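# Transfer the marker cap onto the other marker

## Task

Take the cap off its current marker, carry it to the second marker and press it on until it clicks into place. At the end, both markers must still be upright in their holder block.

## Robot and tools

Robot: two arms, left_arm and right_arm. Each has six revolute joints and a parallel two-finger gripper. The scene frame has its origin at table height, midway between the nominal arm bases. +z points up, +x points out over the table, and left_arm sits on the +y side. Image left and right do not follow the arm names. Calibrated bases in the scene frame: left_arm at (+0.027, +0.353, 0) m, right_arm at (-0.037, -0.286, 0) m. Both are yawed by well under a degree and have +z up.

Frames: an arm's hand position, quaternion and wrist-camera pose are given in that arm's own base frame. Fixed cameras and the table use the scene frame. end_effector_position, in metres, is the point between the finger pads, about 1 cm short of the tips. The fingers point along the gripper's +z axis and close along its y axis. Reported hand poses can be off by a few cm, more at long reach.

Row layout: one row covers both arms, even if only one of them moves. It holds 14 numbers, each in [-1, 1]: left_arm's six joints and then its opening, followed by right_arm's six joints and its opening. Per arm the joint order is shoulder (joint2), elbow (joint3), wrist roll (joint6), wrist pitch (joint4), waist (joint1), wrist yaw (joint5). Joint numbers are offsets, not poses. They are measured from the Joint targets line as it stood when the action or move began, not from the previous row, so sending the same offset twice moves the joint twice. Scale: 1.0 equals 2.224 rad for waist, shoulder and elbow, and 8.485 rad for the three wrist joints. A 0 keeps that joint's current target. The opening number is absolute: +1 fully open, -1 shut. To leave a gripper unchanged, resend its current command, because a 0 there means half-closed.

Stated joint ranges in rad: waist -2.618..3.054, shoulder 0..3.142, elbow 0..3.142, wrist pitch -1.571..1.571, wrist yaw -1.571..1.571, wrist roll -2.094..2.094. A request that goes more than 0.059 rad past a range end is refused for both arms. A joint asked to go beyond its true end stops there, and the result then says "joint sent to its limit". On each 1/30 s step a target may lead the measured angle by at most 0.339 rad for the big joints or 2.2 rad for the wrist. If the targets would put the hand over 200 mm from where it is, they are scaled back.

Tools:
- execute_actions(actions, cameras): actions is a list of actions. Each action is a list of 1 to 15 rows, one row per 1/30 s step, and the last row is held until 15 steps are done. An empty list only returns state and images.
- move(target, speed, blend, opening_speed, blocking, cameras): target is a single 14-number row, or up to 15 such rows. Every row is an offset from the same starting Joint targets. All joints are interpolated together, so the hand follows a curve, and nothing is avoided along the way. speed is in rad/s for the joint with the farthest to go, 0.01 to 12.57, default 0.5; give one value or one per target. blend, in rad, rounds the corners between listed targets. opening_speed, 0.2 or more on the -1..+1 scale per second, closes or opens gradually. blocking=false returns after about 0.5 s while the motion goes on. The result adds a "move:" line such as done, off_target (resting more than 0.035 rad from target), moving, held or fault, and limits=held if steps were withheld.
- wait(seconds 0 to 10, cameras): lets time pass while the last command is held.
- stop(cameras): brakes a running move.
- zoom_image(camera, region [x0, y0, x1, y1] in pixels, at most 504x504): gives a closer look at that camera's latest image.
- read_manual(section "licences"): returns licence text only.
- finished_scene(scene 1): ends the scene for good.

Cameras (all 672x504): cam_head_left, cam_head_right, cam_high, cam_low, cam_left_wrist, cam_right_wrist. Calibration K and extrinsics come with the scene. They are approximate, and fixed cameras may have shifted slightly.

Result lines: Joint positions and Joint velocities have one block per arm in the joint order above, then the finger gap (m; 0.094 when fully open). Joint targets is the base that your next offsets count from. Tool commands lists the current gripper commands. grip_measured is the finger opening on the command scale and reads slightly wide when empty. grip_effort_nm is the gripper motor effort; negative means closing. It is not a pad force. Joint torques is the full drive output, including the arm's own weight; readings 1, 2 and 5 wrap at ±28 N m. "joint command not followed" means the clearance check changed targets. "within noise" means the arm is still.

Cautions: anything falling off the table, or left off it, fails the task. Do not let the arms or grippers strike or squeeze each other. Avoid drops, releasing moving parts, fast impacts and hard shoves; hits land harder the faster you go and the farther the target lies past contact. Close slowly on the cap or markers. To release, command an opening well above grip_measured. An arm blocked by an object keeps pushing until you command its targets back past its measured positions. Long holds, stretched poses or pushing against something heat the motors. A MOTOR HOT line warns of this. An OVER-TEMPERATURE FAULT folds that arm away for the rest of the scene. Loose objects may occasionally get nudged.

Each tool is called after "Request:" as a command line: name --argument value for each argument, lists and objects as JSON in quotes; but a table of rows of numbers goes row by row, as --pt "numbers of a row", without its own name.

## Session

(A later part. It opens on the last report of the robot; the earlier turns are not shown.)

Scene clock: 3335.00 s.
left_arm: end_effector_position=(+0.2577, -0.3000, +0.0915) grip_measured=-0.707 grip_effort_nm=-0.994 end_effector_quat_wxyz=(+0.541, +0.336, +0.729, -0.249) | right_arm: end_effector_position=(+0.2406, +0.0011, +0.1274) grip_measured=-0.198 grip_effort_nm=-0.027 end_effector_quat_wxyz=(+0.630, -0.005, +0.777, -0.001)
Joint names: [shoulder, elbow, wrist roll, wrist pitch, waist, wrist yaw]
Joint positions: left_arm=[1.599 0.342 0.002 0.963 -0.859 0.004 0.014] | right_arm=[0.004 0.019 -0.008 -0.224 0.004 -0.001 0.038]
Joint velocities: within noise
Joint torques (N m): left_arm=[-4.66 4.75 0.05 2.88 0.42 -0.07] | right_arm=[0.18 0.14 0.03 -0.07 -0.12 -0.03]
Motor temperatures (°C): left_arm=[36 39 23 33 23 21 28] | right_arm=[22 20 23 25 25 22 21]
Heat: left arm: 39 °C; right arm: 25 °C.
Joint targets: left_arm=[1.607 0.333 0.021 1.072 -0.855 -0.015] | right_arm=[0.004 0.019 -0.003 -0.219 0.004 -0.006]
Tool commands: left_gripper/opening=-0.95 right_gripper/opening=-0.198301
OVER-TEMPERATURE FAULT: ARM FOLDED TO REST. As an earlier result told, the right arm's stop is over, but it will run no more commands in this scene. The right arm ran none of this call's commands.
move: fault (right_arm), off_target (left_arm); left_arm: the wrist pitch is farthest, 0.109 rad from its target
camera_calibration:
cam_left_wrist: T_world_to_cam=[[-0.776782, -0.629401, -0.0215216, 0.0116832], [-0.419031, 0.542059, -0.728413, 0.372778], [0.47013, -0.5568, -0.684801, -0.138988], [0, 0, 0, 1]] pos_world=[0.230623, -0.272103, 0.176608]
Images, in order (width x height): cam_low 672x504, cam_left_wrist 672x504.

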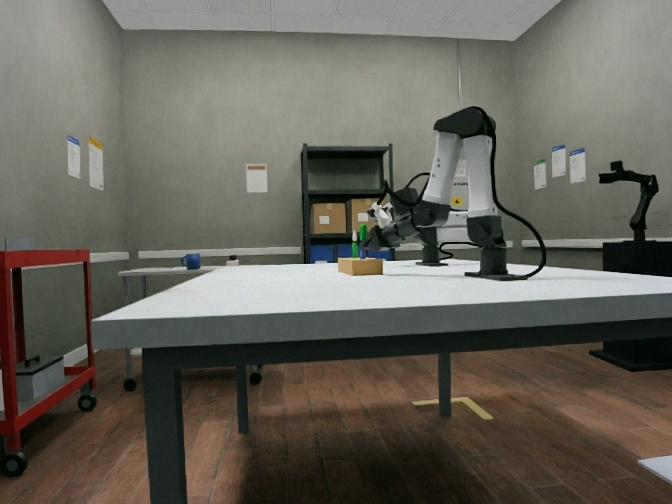

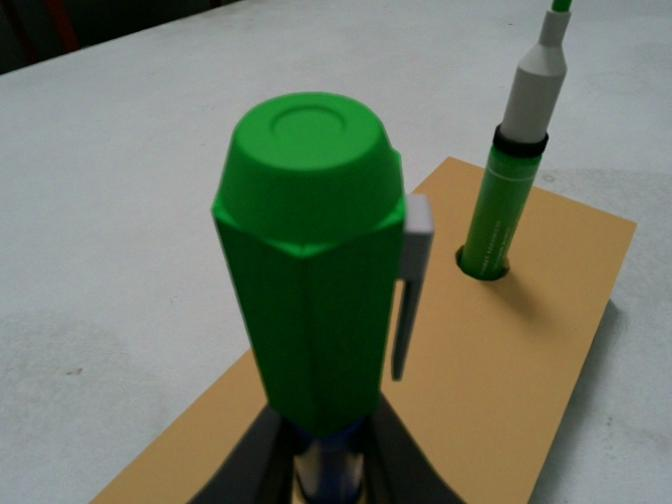

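Request:
move --pt "0 0 0 0 0 0 -0.15 0 0 0 0 0 0 -0.198" --pt "0.0373 0.0031 0 0.0068 0 0 -0.15 0 0 0 0 0 0 -0.198" --speed 0.15 --opening_speed 0.6 --cameras '["cam_low","cam_left_wrist"]'

Request:
zoom_image --camera "cam_low" --region '[350, 220, 392, 262]'

Request:
zoom_image --camera "cam_left_wrist" --region '[180, 204, 480, 504]'

Scene clock: 3352.37 s.
left_arm: end_effector_position=(+0.2612, -0.3040, +0.0868) grip_measured=-0.152 grip_effort_nm=0.139 end_effector_quat_wxyz=(+0.551, +0.333, +0.722, -0.254) | right_arm: end_effector_position=(+0.2406, +0.0011, +0.1274) grip_measured=-0.198 grip_effort_nm=-0.032 end_effector_quat_wxyz=(+0.630, -0.005, +0.777, -0.001)
Joint names: [shoulder, elbow, wrist roll, wrist pitch, waist, wrist yaw]
Joint positions: left_arm=[1.679 0.342 0.002 1.07 -0.859 0.004 0.04] | right_arm=[0.004 0.019 -0.008 -0.224 0.004 -0.001 0.038]
Joint velocities: within noise
Joint torques (N m): left_arm=[-4.77 4.93 0.06 2.45 0.38 -0.04] | right_arm=[0.2 0.06 0.05 -0.04 -0.16 -0.04]
Motor temperatures (°C): left_arm=[35 37 23 42 23 21 28] | right_arm=[22 20 23 25 25 22 21]
Heat: left arm: 42 °C; right arm: 25 °C.
Joint targets: left_arm=[1.690 0.340 0.021 1.130 -0.855 -0.015] | right_arm=[0.004 0.019 -0.003 -0.219 0.004 -0.006]
Tool commands: left_gripper/opening=-0.15 right_gripper/opening=-0.198301
OVER-TEMPERATURE FAULT: ARM FOLDED TO REST. As an earlier result told, the right arm's stop is over, but it will run no more commands in this scene. The right arm ran none of this call's commands.
move: fault (right_arm), off_target (left_arm); left_arm: the wrist pitch is farthest, 0.059 rad from its target
camera_calibration:
cam_left_wrist: T_world_to_cam=[[-0.776427, -0.62981, -0.0223521, 0.0115963], [-0.40568, 0.526633, -0.747049, 0.36637], [0.48227, -0.570961, -0.664394, -0.155292], [0, 0, 0, 1]] pos_world=[0.232525, -0.274305, 0.170781]
Images, in order (width x height): cam_low 672x504, cam_left_wrist 672x504.

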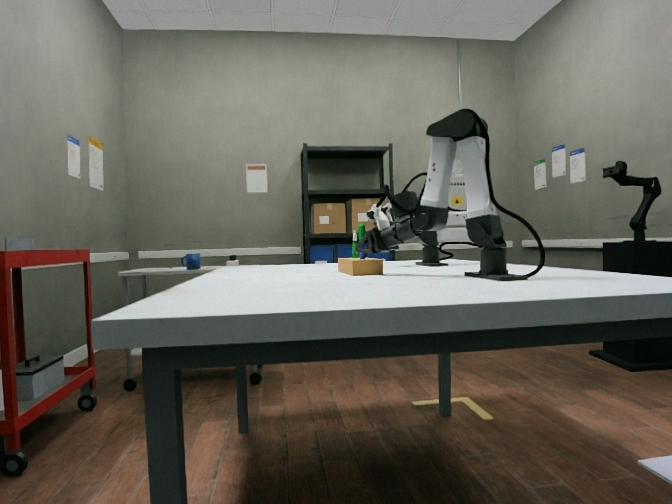

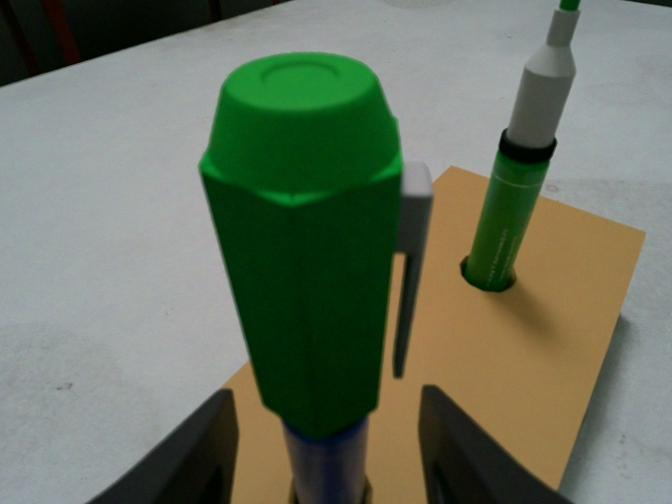

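Scaled by 12.000 from the camera's 672x504 image, which has a finer 960x720 frame.

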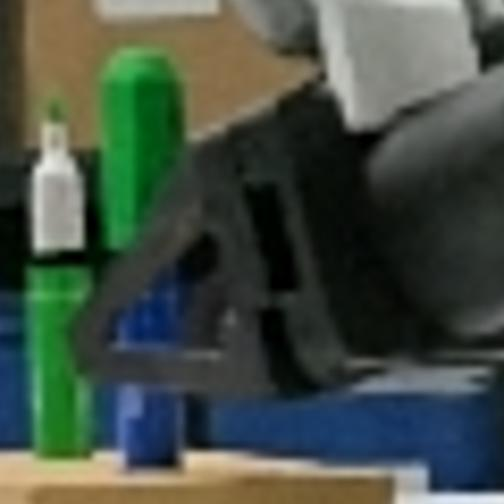

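Scaled by 1.680 from the camera's 672x504 image, which has a finer 960x720 frame.

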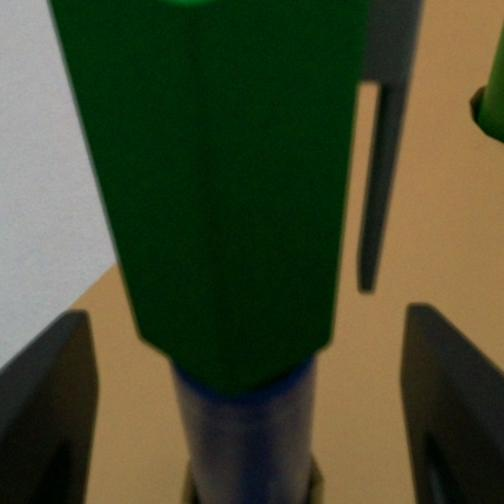

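Request:
wait --seconds 0 --cameras '["cam_head_left","cam_head_right","cam_high","cam_low"]'

Request:
zoom_image --camera "cam_high" --region '[290, 200, 330, 250]'

Request:
zoom_image --camera "cam_head_right" --region '[270, 240, 350, 320]'

Request:
zoom_image --camera "cam_head_left" --region '[270, 240, 350, 320]'

Scene clock: 3387.93 s.
left_arm: end_effector_position=(+0.2612, -0.3041, +0.0871) grip_measured=-0.152 grip_effort_nm=0.134 end_effector_quat_wxyz=(+0.552, +0.333, +0.721, -0.254) | right_arm: end_effector_position=(+0.2406, +0.0011, +0.1274) grip_measured=-0.198 grip_effort_nm=-0.022 end_effector_quat_wxyz=(+0.630, -0.005, +0.777, -0.001)
Joint names: [shoulder, elbow, wrist roll, wrist pitch, waist, wrist yaw]
Joint positions: left_arm=[1.679 0.342 0.002 1.072 -0.859 0.004 0.04] | right_arm=[0.004 0.019 -0.008 -0.224 0.004 -0.001 0.038]
Joint velocities: within noise
Joint torques (N m): left_arm=[-4.79 4.88 0.05 2.45 0.44 -0.05] | right_arm=[0.14 0.12 0.05 -0.04 -0.17 -0.04]
Motor temperatures (°C): left_arm=[34 35 23 44 23 21 26] | right_arm=[22 20 23 25 25 22 21]
Heat: left arm: 44 °C; right arm: 25 °C.
Joint targets: left_arm=[1.690 0.340 0.021 1.130 -0.855 -0.015] | right_arm=[0.004 0.019 -0.003 -0.219 0.004 -0.006]
Tool commands: left_gripper/opening=-0.15 right_gripper/opening=-0.198301
OVER-TEMPERATURE FAULT: ARM FOLDED TO REST. As an earlier result told, the right arm's stop is over, but it will run no more commands in this scene.
Images, in order (width x height): cam_head_left 672x504, cam_head_right 672x504, cam_high 672x504, cam_low 672x504.

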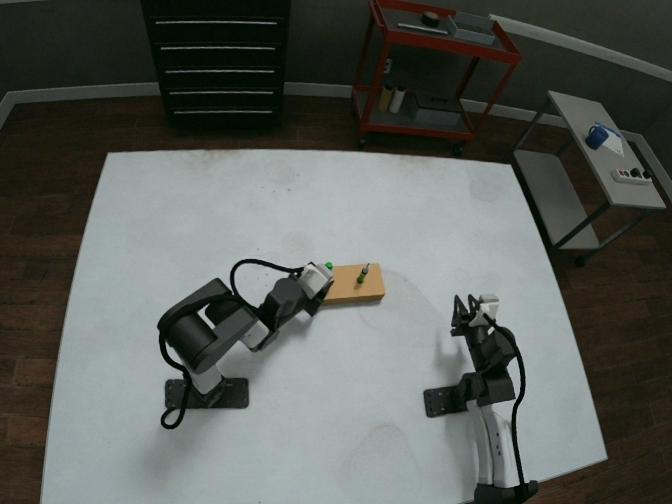

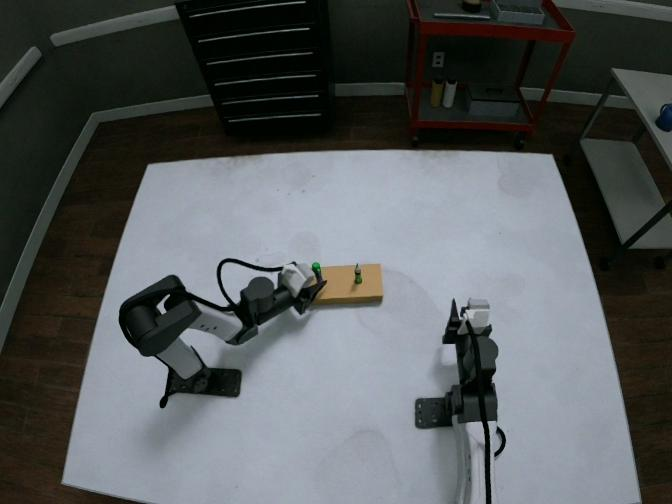

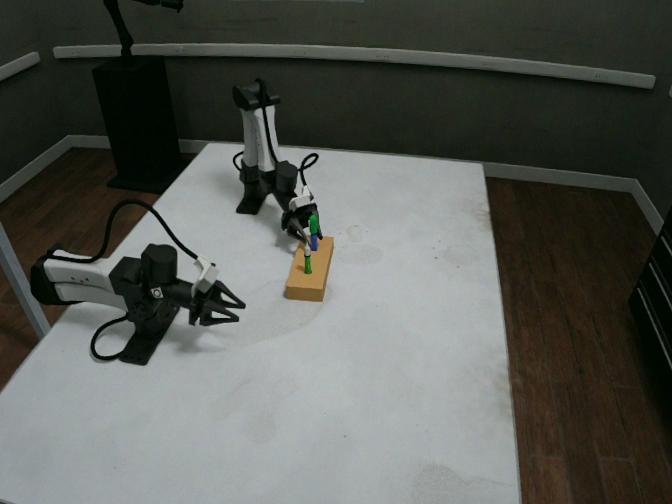

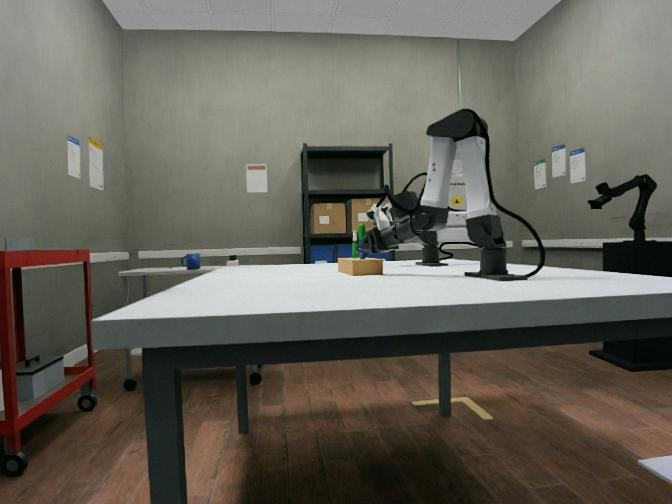

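Scaled by 10.080 from the camera's 672x504 image, which has a finer 960x720 frame.

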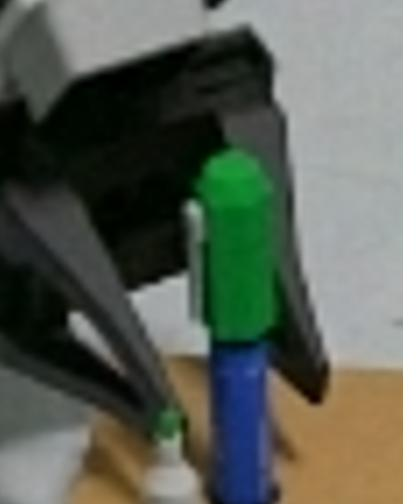

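Scaled by 6.300 from the camera's 672x504 image, which has a finer 960x720 frame.

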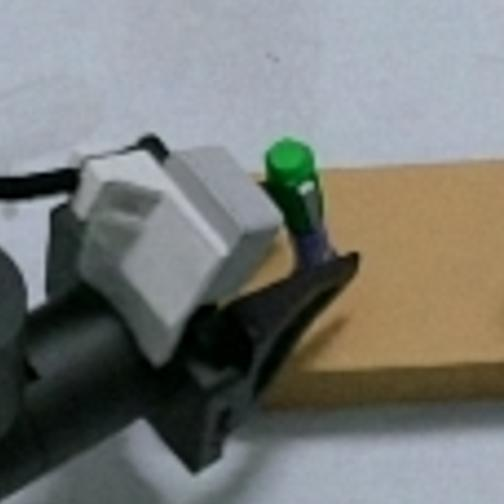

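Scaled by 6.300 from the camera's 672x504 image, which has a finer 960x720 frame.

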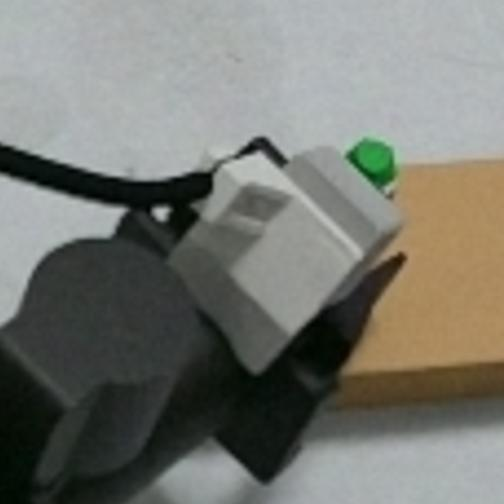

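Request:
zoom_image --camera "cam_high" --region '[304, 218, 330, 250]'

Request:
zoom_image --camera "cam_head_right" --region '[304, 256, 334, 290]'

Scaled by 15.750 from the camera's 672x504 image, which has a finer 960x720 frame.

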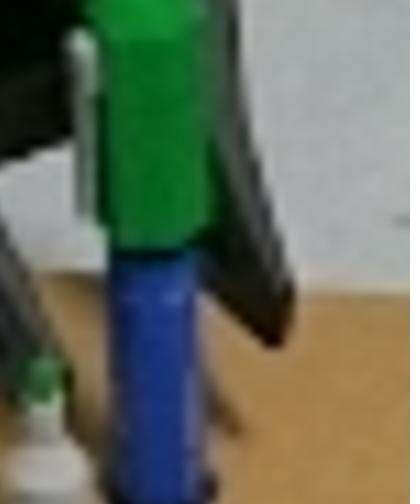

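Scaled by 14.824 from the camera's 672x504 image, which has a finer 960x720 frame.

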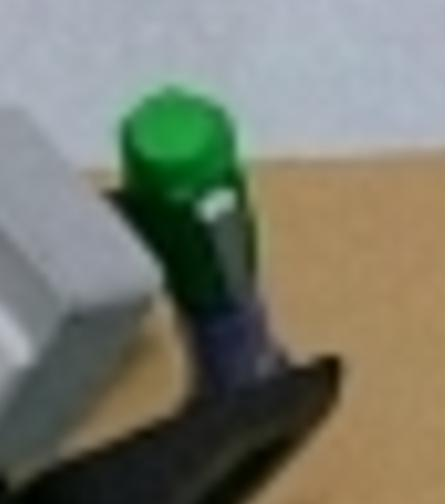

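Request:
move --target '[0.0061,0.0211,0,0,0,0,-0.15,0,0,0,0,0,0,-0.198]' --speed 0.1 --cameras '["cam_low","cam_left_wrist","cam_high"]'

Request:
zoom_image --camera "cam_low" --region '[350, 220, 392, 262]'

Request:
zoom_image --camera "cam_high" --region '[304, 218, 330, 250]'

Scene clock: 3484.63 s.
left_arm: end_effector_position=(+0.2659, -0.3095, +0.0922) grip_measured=-0.152 grip_effort_nm=0.129 end_effector_quat_wxyz=(+0.558, +0.331, +0.717, -0.257) | right_arm: end_effector_position=(+0.2406, +0.0011, +0.1274) grip_measured=-0.198 grip_effort_nm=-0.032 end_effector_quat_wxyz=(+0.630, -0.005, +0.777, -0.001)
Joint names: [shoulder, elbow, wrist roll, wrist pitch, waist, wrist yaw]
Joint positions: left_arm=[1.691 0.367 0.002 1.075 -0.859 0.004 0.04] | right_arm=[0.004 0.019 -0.008 -0.224 0.004 -0.001 0.038]
Joint velocities: within noise
Joint torques (N m): left_arm=[-4.7 7.1 0.09 2.4 0.4 -0.06] | right_arm=[0.2 0.18 0.06 -0.05 -0.16 -0.03]
Motor temperatures (°C): left_arm=[34 33 23 50 23 21 25] | right_arm=[22 20 23 25 25 22 21]
Heat: left arm: 50 °C; right arm: 25 °C.
Joint targets: left_arm=[1.703 0.387 0.021 1.130 -0.855 -0.015] | right_arm=[0.004 0.019 -0.003 -0.219 0.004 -0.006]
Tool commands: left_gripper/opening=-0.15 right_gripper/opening=-0.198301
OVER-TEMPERATURE FAULT: ARM FOLDED TO REST. As an earlier result told, the right arm's stop is over, but it will run no more commands in this scene. The right arm ran none of this call's commands.
move: fault (right_arm), off_target (left_arm); left_arm: the wrist pitch is farthest, 0.055 rad from its target
camera_calibration:
cam_left_wrist: T_world_to_cam=[[-0.776162, -0.630117, -0.0229036, 0.0118143], [-0.396834, 0.516394, -0.758854, 0.370764], [0.489994, -0.579905, -0.650858, -0.163114], [0, 0, 0, 1]] pos_world=[0.236227, -0.278607, 0.175463]
Images, in order (width x height): cam_high 672x504, cam_low 672x504, cam_left_wrist 672x504.

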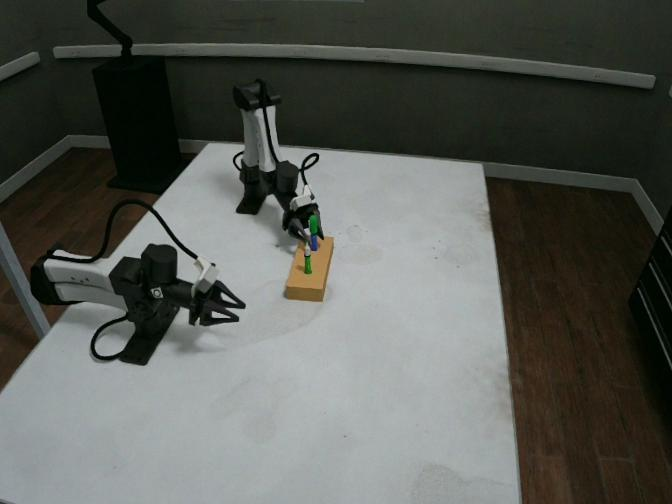

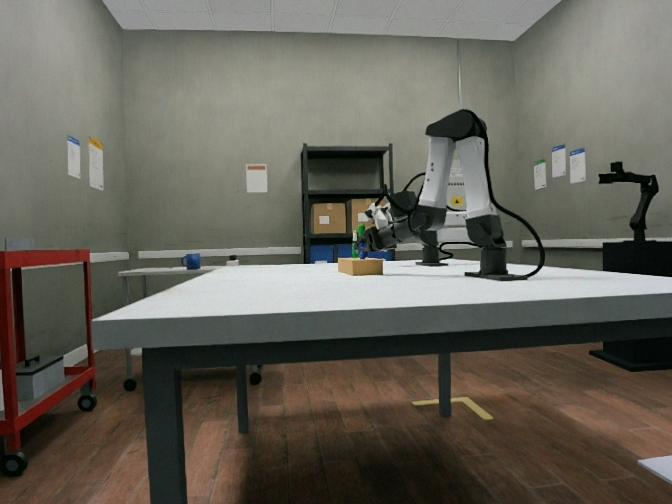

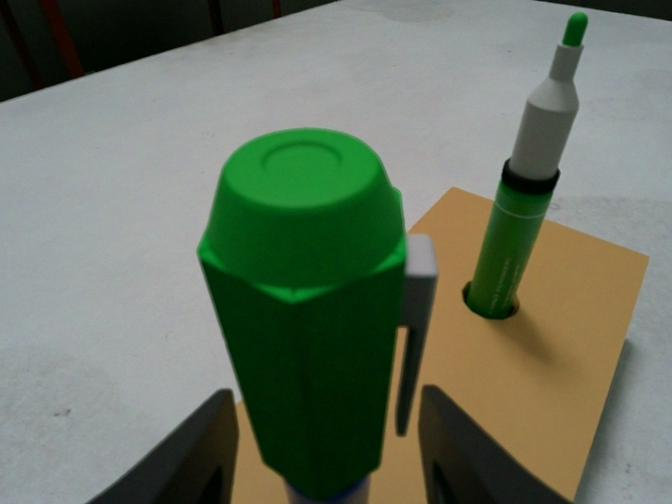

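Scaled by 12.000 from the camera's 672x504 image, which has a finer 960x720 frame.

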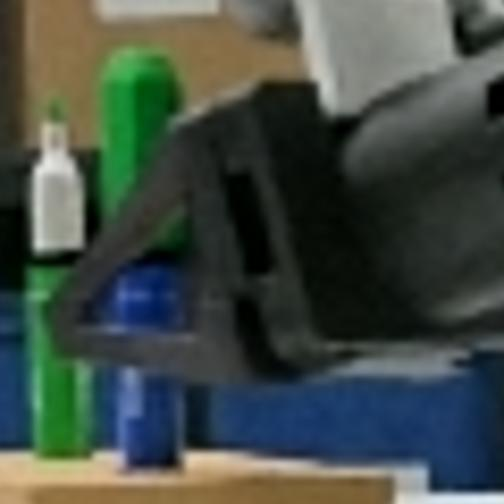

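Scaled by 15.750 from the camera's 672x504 image, which has a finer 960x720 frame.

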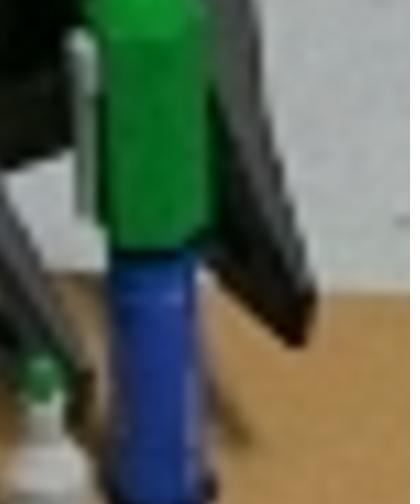

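Request:
move --target '[0.0033,0,0,0,0,0,-0.15,0,0,0,0,0,0,-0.198]' --speed 0.1 --cameras '["cam_low"]'

Request:
zoom_image --camera "cam_low" --region '[350, 220, 392, 262]'

Scene clock: 3496.00 s.
left_arm: end_effector_position=(+0.2658, -0.3093, +0.0893) grip_measured=-0.152 grip_effort_nm=0.139 end_effector_quat_wxyz=(+0.555, +0.332, +0.719, -0.255) | right_arm: end_effector_position=(+0.2406, +0.0011, +0.1274) grip_measured=-0.198 grip_effort_nm=-0.027 end_effector_quat_wxyz=(+0.630, -0.005, +0.777, -0.001)
Joint names: [shoulder, elbow, wrist roll, wrist pitch, waist, wrist yaw]
Joint positions: left_arm=[1.698 0.367 0.002 1.075 -0.859 0.004 0.04] | right_arm=[0.004 0.019 -0.008 -0.224 0.004 -0.001 0.038]
Joint velocities: within noise
Joint torques (N m): left_arm=[-4.75 7.05 0.08 2.45 0.16 -0.04] | right_arm=[0.13 0.18 0.04 -0.07 -0.18 -0.02]
Motor temperatures (°C): left_arm=[33 34 23 51 23 21 25] | right_arm=[22 20 23 25 25 22 21]
Heat: left arm: 51 °C; right arm: 25 °C.
Joint targets: left_arm=[1.710 0.387 0.021 1.130 -0.855 -0.015] | right_arm=[0.004 0.019 -0.003 -0.219 0.004 -0.006]
Tool commands: left_gripper/opening=-0.15 right_gripper/opening=-0.198301
OVER-TEMPERATURE FAULT: ARM FOLDED TO REST. As an earlier result told, the right arm's stop is over, but it will run no more commands in this scene. The right arm ran none of this call's commands.
move: fault (right_arm), off_target (left_arm); left_arm: the wrist pitch is farthest, 0.055 rad from its target
Images, in order (width x height): cam_low 672x504.

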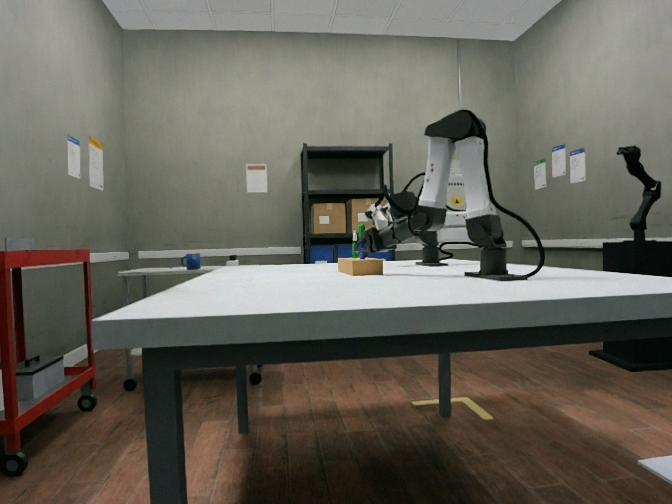

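Scaled by 12.000 from the camera's 672x504 image, which has a finer 960x720 frame.

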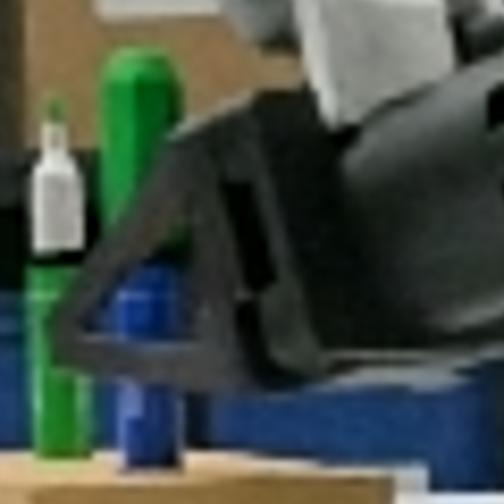

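Request:
move --target '[0,0,0,0,0,0,-0.98,0,0,0,0,0,0,-0.198]' --speed 0.1 --opening_speed 0.4 --cameras '["cam_low","cam_high","cam_left_wrist"]'

Request:
zoom_image --camera "cam_low" --region '[350, 220, 392, 262]'

Request:
zoom_image --camera "cam_high" --region '[300, 210, 330, 250]'

Scene clock: 3503.07 s.
left_arm: end_effector_position=(+0.2658, -0.3093, +0.0893) grip_measured=-0.695 grip_effort_nm=-0.989 end_effector_quat_wxyz=(+0.555, +0.332, +0.719, -0.255) | right_arm: end_effector_position=(+0.2406, +0.0011, +0.1274) grip_measured=-0.198 grip_effort_nm=-0.032 end_effector_quat_wxyz=(+0.630, -0.005, +0.777, -0.001)
Joint names: [shoulder, elbow, wrist roll, wrist pitch, waist, wrist yaw]
Joint positions: left_arm=[1.698 0.367 0.002 1.075 -0.859 0.004 0.014] | right_arm=[0.004 0.019 -0.008 -0.224 0.004 -0.001 0.038]
Joint velocities: within noise
Joint torques (N m): left_arm=[-4.81 7.09 0.09 2.36 0.25 -0.08] | right_arm=[0.12 0.2 0.05 -0.05 -0.16 -0.04]
Motor temperatures (°C): left_arm=[33 35 23 52 23 21 25] | right_arm=[22 20 23 25 25 22 21]
Heat: left arm: 52 °C; right arm: 25 °C.
Joint targets: left_arm=[1.710 0.387 0.021 1.130 -0.855 -0.015] | right_arm=[0.004 0.019 -0.003 -0.219 0.004 -0.006]
Tool commands: left_gripper/opening=-0.98 right_gripper/opening=-0.198301
OVER-TEMPERATURE FAULT: ARM FOLDED TO REST. As an earlier result told, the right arm's stop is over, but it will run no more commands in this scene. The right arm ran none of this call's commands.
move: fault (right_arm), off_target (left_arm); left_arm: the wrist pitch is farthest, 0.055 rad from its target
camera_calibration:
cam_left_wrist: T_world_to_cam=[[-0.776278, -0.629983, -0.0226682, 0.0117598], [-0.400623, 0.520781, -0.753849, 0.370377], [0.486717, -0.576115, -0.656657, -0.162344], [0, 0, 0, 1]] pos_world=[0.236526, -0.279006, 0.17287]
Images, in order (width x height): cam_high 672x504, cam_low 672x504, cam_left_wrist 672x504.

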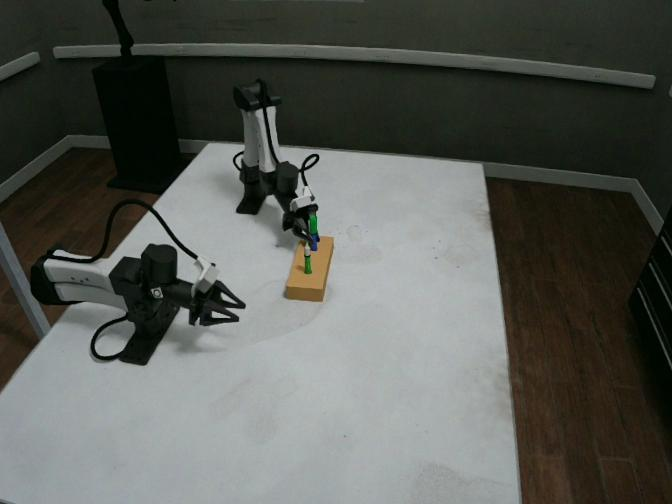

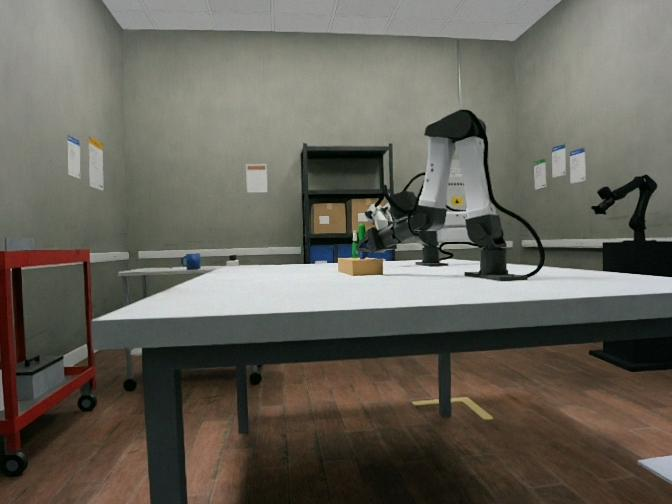

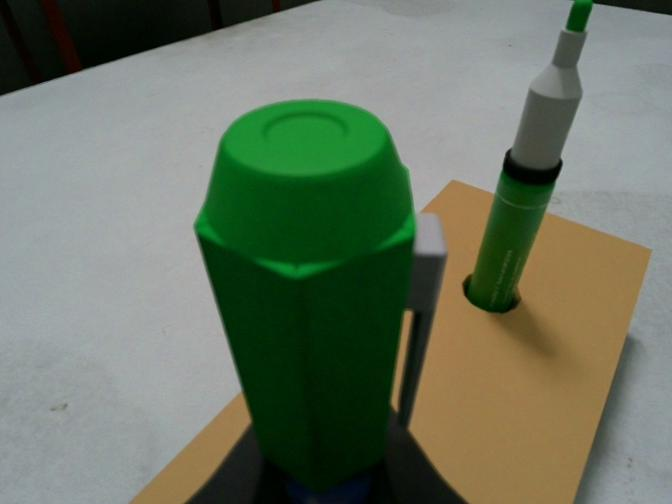

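Scaled by 12.000 from the camera's 672x504 image, which has a finer 960x720 frame.

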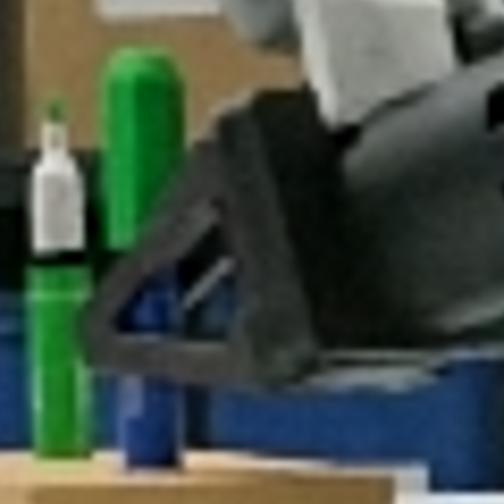

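Scaled by 12.600 from the camera's 672x504 image, which has a finer 960x720 frame.

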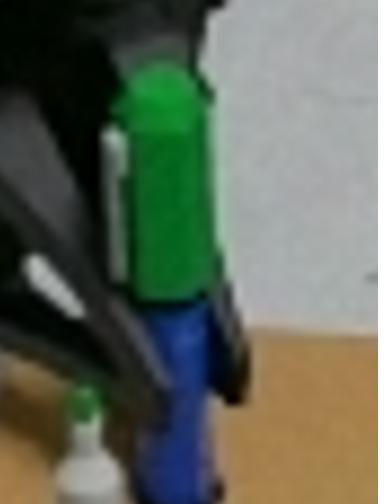

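Request:
move --pt "-0.0827 0.0522 0 -0.0664 0 0 -0.98 0 0 0 0 0 0 -0.198" --pt "-0.1003 0.0985 0 -0.0989 0 0 -0.98 0 0 0 0 0 0 -0.198" --speed 0.2 --blend 0.02 --cameras '["cam_low","cam_high","cam_left_wrist"]'

Request:
zoom_image --camera "cam_low" --region '[350, 220, 392, 262]'

Request:
zoom_image --camera "cam_high" --region '[300, 210, 330, 250]'

Scene clock: 3524.23 s.
left_arm: end_effector_position=(+0.2665, -0.3101, +0.0909) grip_measured=-0.696 grip_effort_nm=-0.994 end_effector_quat_wxyz=(+0.444, +0.365, +0.792, -0.205) | right_arm: end_effector_position=(+0.2406, +0.0011, +0.1274) grip_measured=-0.198 grip_effort_nm=-0.022 end_effector_quat_wxyz=(+0.630, -0.005, +0.777, -0.001)
Joint names: [shoulder, elbow, wrist roll, wrist pitch, waist, wrist yaw]
Joint positions: left_arm=[1.504 0.588 0.002 0.368 -0.859 0.004 0.014] | right_arm=[0.004 0.019 -0.008 -0.224 0.004 -0.001 0.038]
Joint velocities: within noise
Joint torques (N m): left_arm=[-6.95 8.73 0.09 1.02 0.38 -0.07] | right_arm=[0.08 0.1 0.05 -0.03 -0.14 -0.02]
Motor temperatures (°C): left_arm=[33 35 23 50 23 21 26] | right_arm=[22 20 23 25 25 22 21]
Heat: left arm: 50 °C; right arm: 25 °C.
Joint targets: left_arm=[1.487 0.606 0.021 0.291 -0.855 -0.015] | right_arm=[0.004 0.019 -0.003 -0.219 0.004 -0.006]
Tool commands: left_gripper/opening=-0.98 right_gripper/opening=-0.198301
OVER-TEMPERATURE FAULT: ARM FOLDED TO REST. As an earlier result told, the right arm's stop is over, but it will run no more commands in this scene. The right arm ran none of this call's commands.
move: fault (right_arm), off_target (left_arm); left_arm: the wrist pitch is farthest, 0.077 rad from its target
camera_calibration:
cam_left_wrist: T_world_to_cam=[[-0.779743, -0.625962, -0.0131402, 0.0131419], [-0.5242, 0.664169, -0.533005, 0.429647], [0.342368, -0.408719, -0.84601, -0.0545066], [0, 0, 0, 1]] pos_world=[0.254129, -0.29941, 0.183064]
Images, in order (width x height): cam_high 672x504, cam_low 672x504, cam_left_wrist 672x504.

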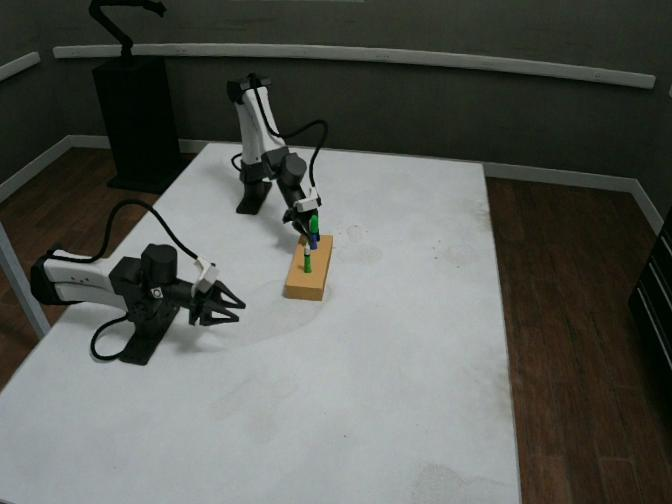

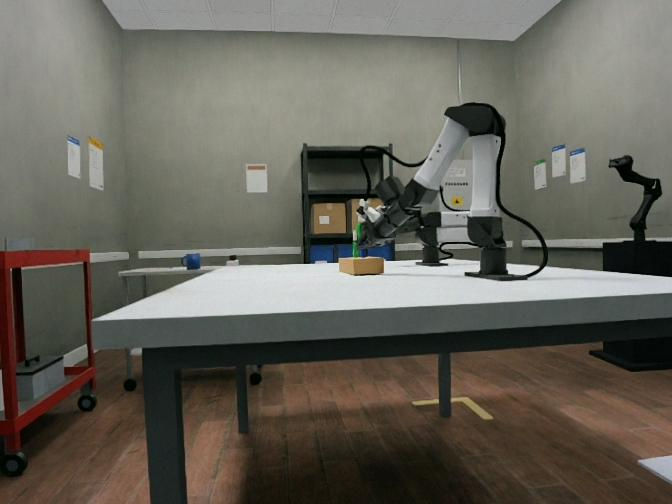

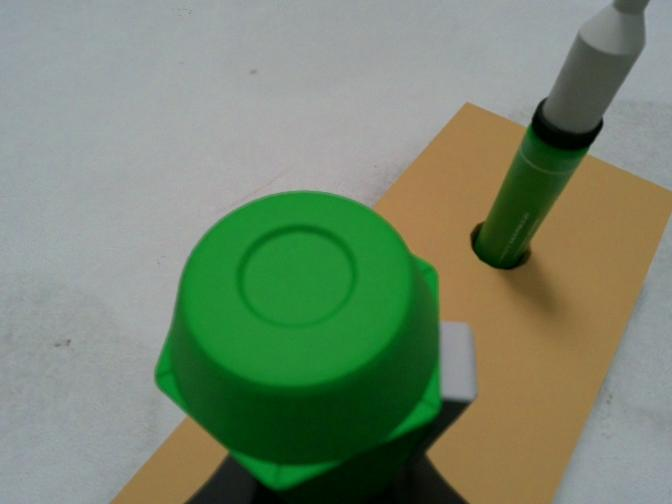

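Scaled by 12.000 from the camera's 672x504 image, which has a finer 960x720 frame.

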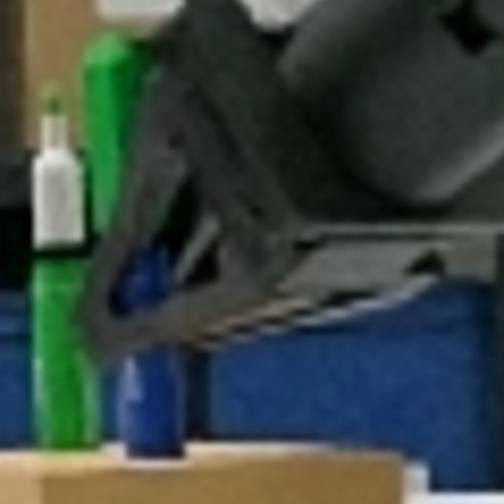

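Scaled by 12.600 from the camera's 672x504 image, which has a finer 960x720 frame.

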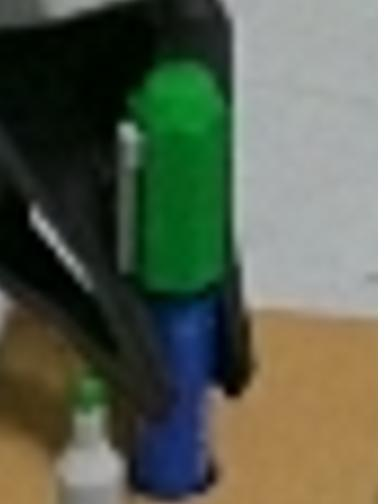

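Request:
move --target '[0,0.045,0,-0.0244,0,0,-0.98,0,0,0,0,0,0,-0.198]' --speed 0.15 --cameras '["cam_low","cam_high","cam_left_wrist"]'

Request:
zoom_image --camera "cam_low" --region '[350, 220, 392, 262]'

Request:
zoom_image --camera "cam_high" --region '[300, 210, 330, 250]'

Scene clock: 3535.03 s.
left_arm: end_effector_position=(+0.2682, -0.3121, +0.0950) grip_measured=-0.696 grip_effort_nm=-0.994 end_effector_quat_wxyz=(+0.410, +0.374, +0.811, -0.189) | right_arm: end_effector_position=(+0.2406, +0.0011, +0.1274) grip_measured=-0.198 grip_effort_nm=-0.032 end_effector_quat_wxyz=(+0.630, -0.005, +0.777, -0.001)
Joint names: [shoulder, elbow, wrist roll, wrist pitch, waist, wrist yaw]
Joint positions: left_arm=[1.499 0.69 0.002 0.174 -0.859 0.004 0.014] | right_arm=[0.004 0.019 -0.008 -0.224 0.004 -0.001 0.038]
Joint velocities: within noise
Joint torques (N m): left_arm=[-6.86 8.9 0.11 0.84 0.39 -0.05] | right_arm=[0.17 0.14 0.05 -0.02 -0.08 -0.03]
Motor temperatures (°C): left_arm=[34 36 23 46 23 21 26] | right_arm=[22 20 23 25 25 22 21]
Heat: left arm: 46 °C; right arm: 25 °C.
Joint targets: left_arm=[1.487 0.706 0.021 0.084 -0.855 -0.015] | right_arm=[0.004 0.019 -0.003 -0.219 0.004 -0.006]
Tool commands: left_gripper/opening=-0.98 right_gripper/opening=-0.198301
OVER-TEMPERATURE FAULT: ARM FOLDED TO REST. As an earlier result told, the right arm's stop is over, but it will run no more commands in this scene. The right arm ran none of this call's commands.
move: fault (right_arm), off_target (left_arm); left_arm: the wrist pitch is farthest, 0.091 rad from its target
camera_calibration:
cam_left_wrist: T_world_to_cam=[[-0.780383, -0.62522, -0.0101457, 0.0134148], [-0.552184, 0.696654, -0.458003, 0.444529], [0.29342, -0.351815, -0.888893, -0.0174178], [0, 0, 0, 1]] pos_world=[0.261041, -0.307423, 0.188249]
Images, in order (width x height): cam_high 672x504, cam_low 672x504, cam_left_wrist 672x504.

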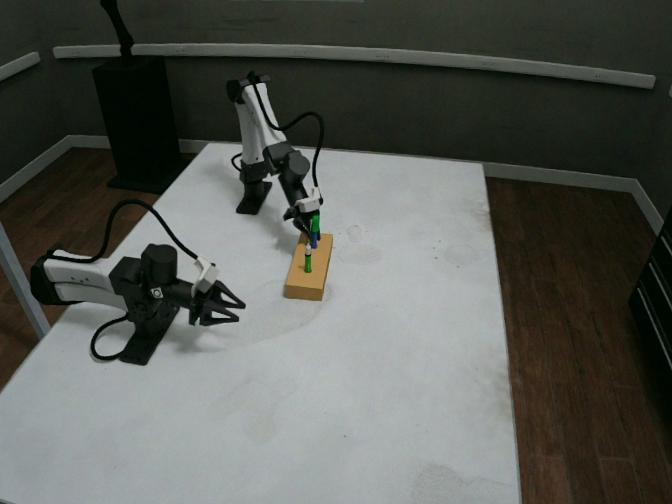

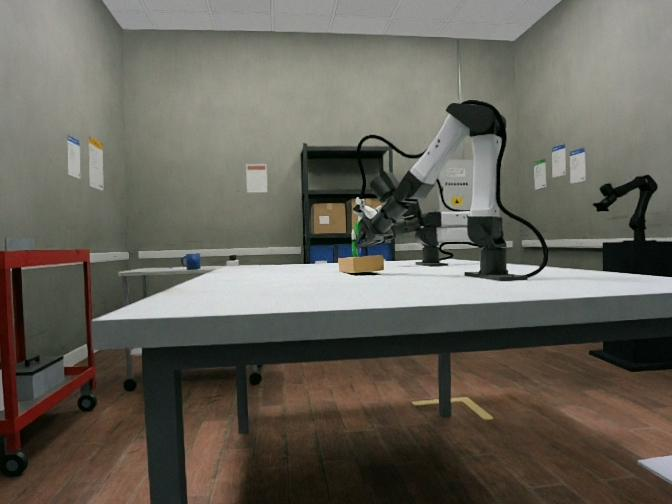

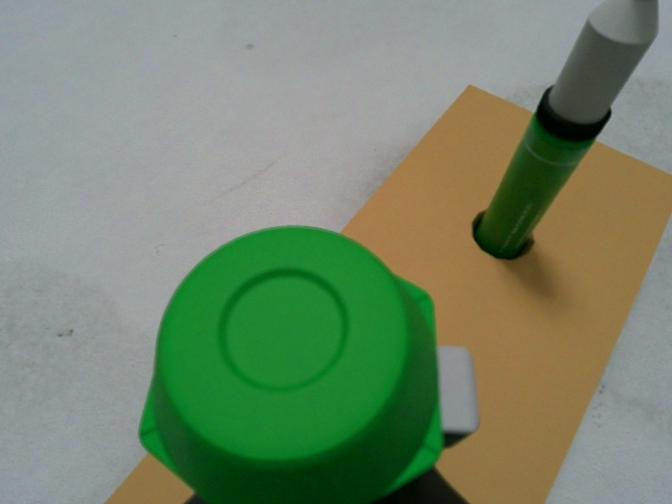

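Scaled by 12.000 from the camera's 672x504 image, which has a finer 960x720 frame.

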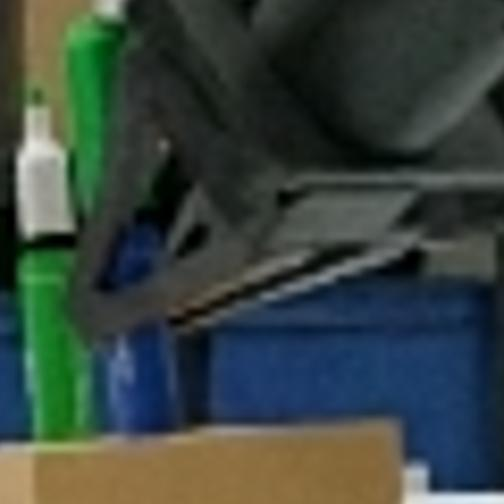

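Scaled by 12.600 from the camera's 672x504 image, which has a finer 960x720 frame.

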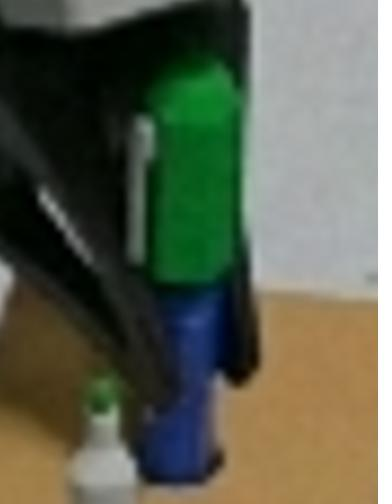

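Request:
move --target '[0.004,-0.002,0,-0.0066,0,0,-0.98,0,0,0,0,0,0,-0.198]' --speed 0.1 --cameras '["cam_low","cam_high","cam_left_wrist"]'

Request:
zoom_image --camera "cam_low" --region '[350, 220, 392, 262]'

Request:
zoom_image --camera "cam_high" --region '[300, 210, 330, 250]'

Scene clock: 3585.47 s.
left_arm: end_effector_position=(+0.2654, -0.3089, +0.0893) grip_measured=-0.696 grip_effort_nm=-0.989 end_effector_quat_wxyz=(+0.398, +0.376, +0.816, -0.184) | right_arm: end_effector_position=(+0.2406, +0.0011, +0.1274) grip_measured=-0.198 grip_effort_nm=-0.032 end_effector_quat_wxyz=(+0.630, -0.005, +0.777, -0.001)
Joint names: [shoulder, elbow, wrist roll, wrist pitch, waist, wrist yaw]
Joint positions: left_arm=[1.499 0.69 0.002 0.145 -0.859 0.004 0.014] | right_arm=[0.004 0.019 -0.008 -0.224 0.004 -0.001 0.038]
Joint velocities: within noise
Joint torques (N m): left_arm=[-6.12 8.38 0.04 0.59 0.24 -0.06] | right_arm=[0.08 0.03 0.04 -0.07 -0.23 -0.03]
Motor temperatures (°C): left_arm=[37 36 23 40 23 21 27] | right_arm=[22 20 23 25 25 22 21]
Heat: left arm: 40 °C; right arm: 25 °C.
Joint targets: left_arm=[1.496 0.701 0.021 0.028 -0.855 -0.015] | right_arm=[0.004 0.019 -0.003 -0.219 0.004 -0.006]
Tool commands: left_gripper/opening=-0.98 right_gripper/opening=-0.198301
OVER-TEMPERATURE FAULT: ARM FOLDED TO REST. As an earlier result told, the right arm's stop is over, but it will run no more commands in this scene. The right arm ran none of this call's commands.
move: fault (right_arm), off_target (left_arm); left_arm: the wrist pitch is farthest, 0.117 rad from its target
camera_calibration:
cam_left_wrist: T_world_to_cam=[[-0.780569, -0.625004, -0.00909378, 0.0132516], [-0.560636, 0.706465, -0.431966, 0.441085], [0.276405, -0.332081, -0.901844, -0.00873434], [0, 0, 0, 1]] pos_world=[0.260046, -0.306229, 0.182777]
Images, in order (width x height): cam_high 672x504, cam_low 672x504, cam_left_wrist 672x504.

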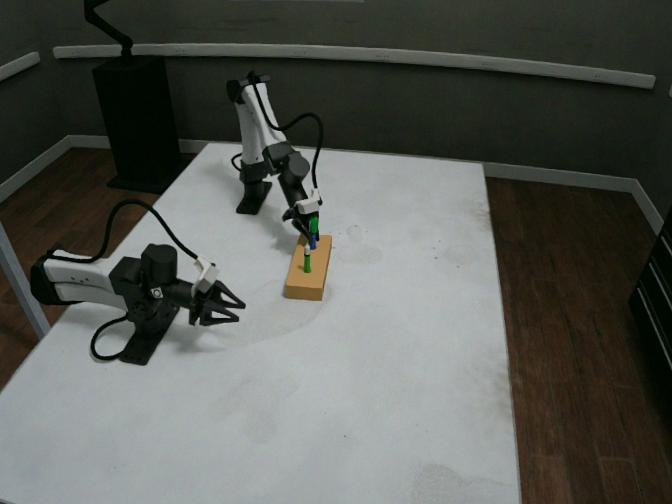

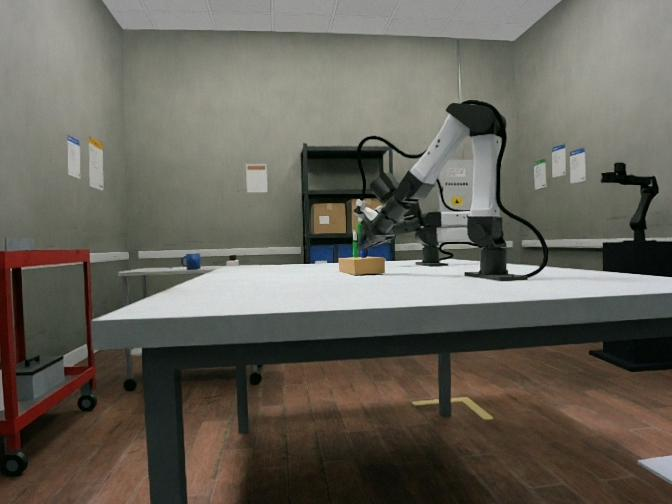

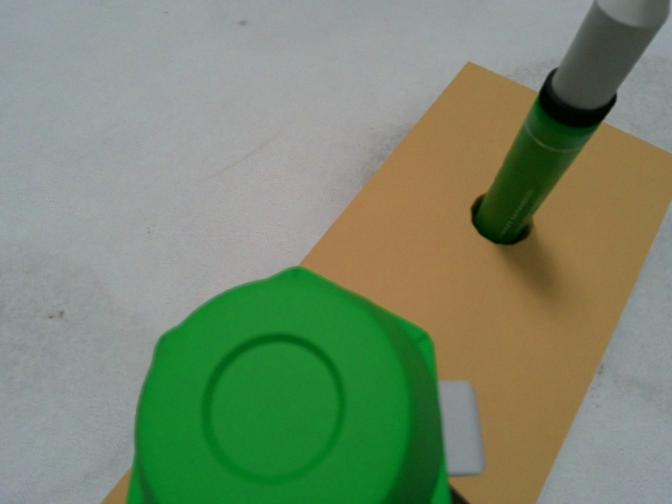

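Scaled by 12.000 from the camera's 672x504 image, which has a finer 960x720 frame.

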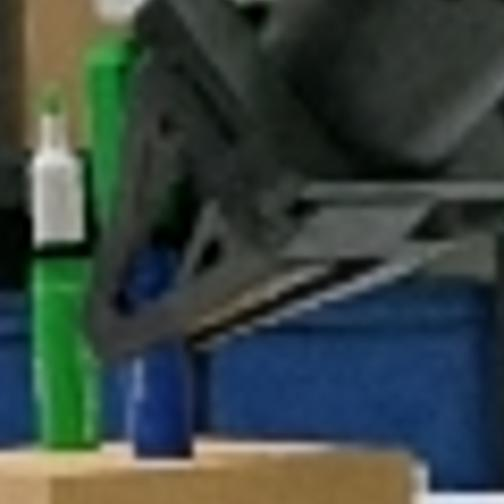

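Scaled by 12.600 from the camera's 672x504 image, which has a finer 960x720 frame.

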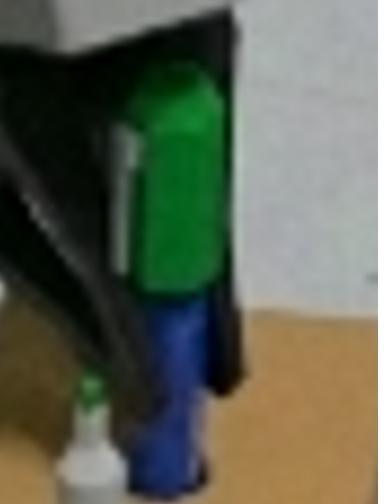

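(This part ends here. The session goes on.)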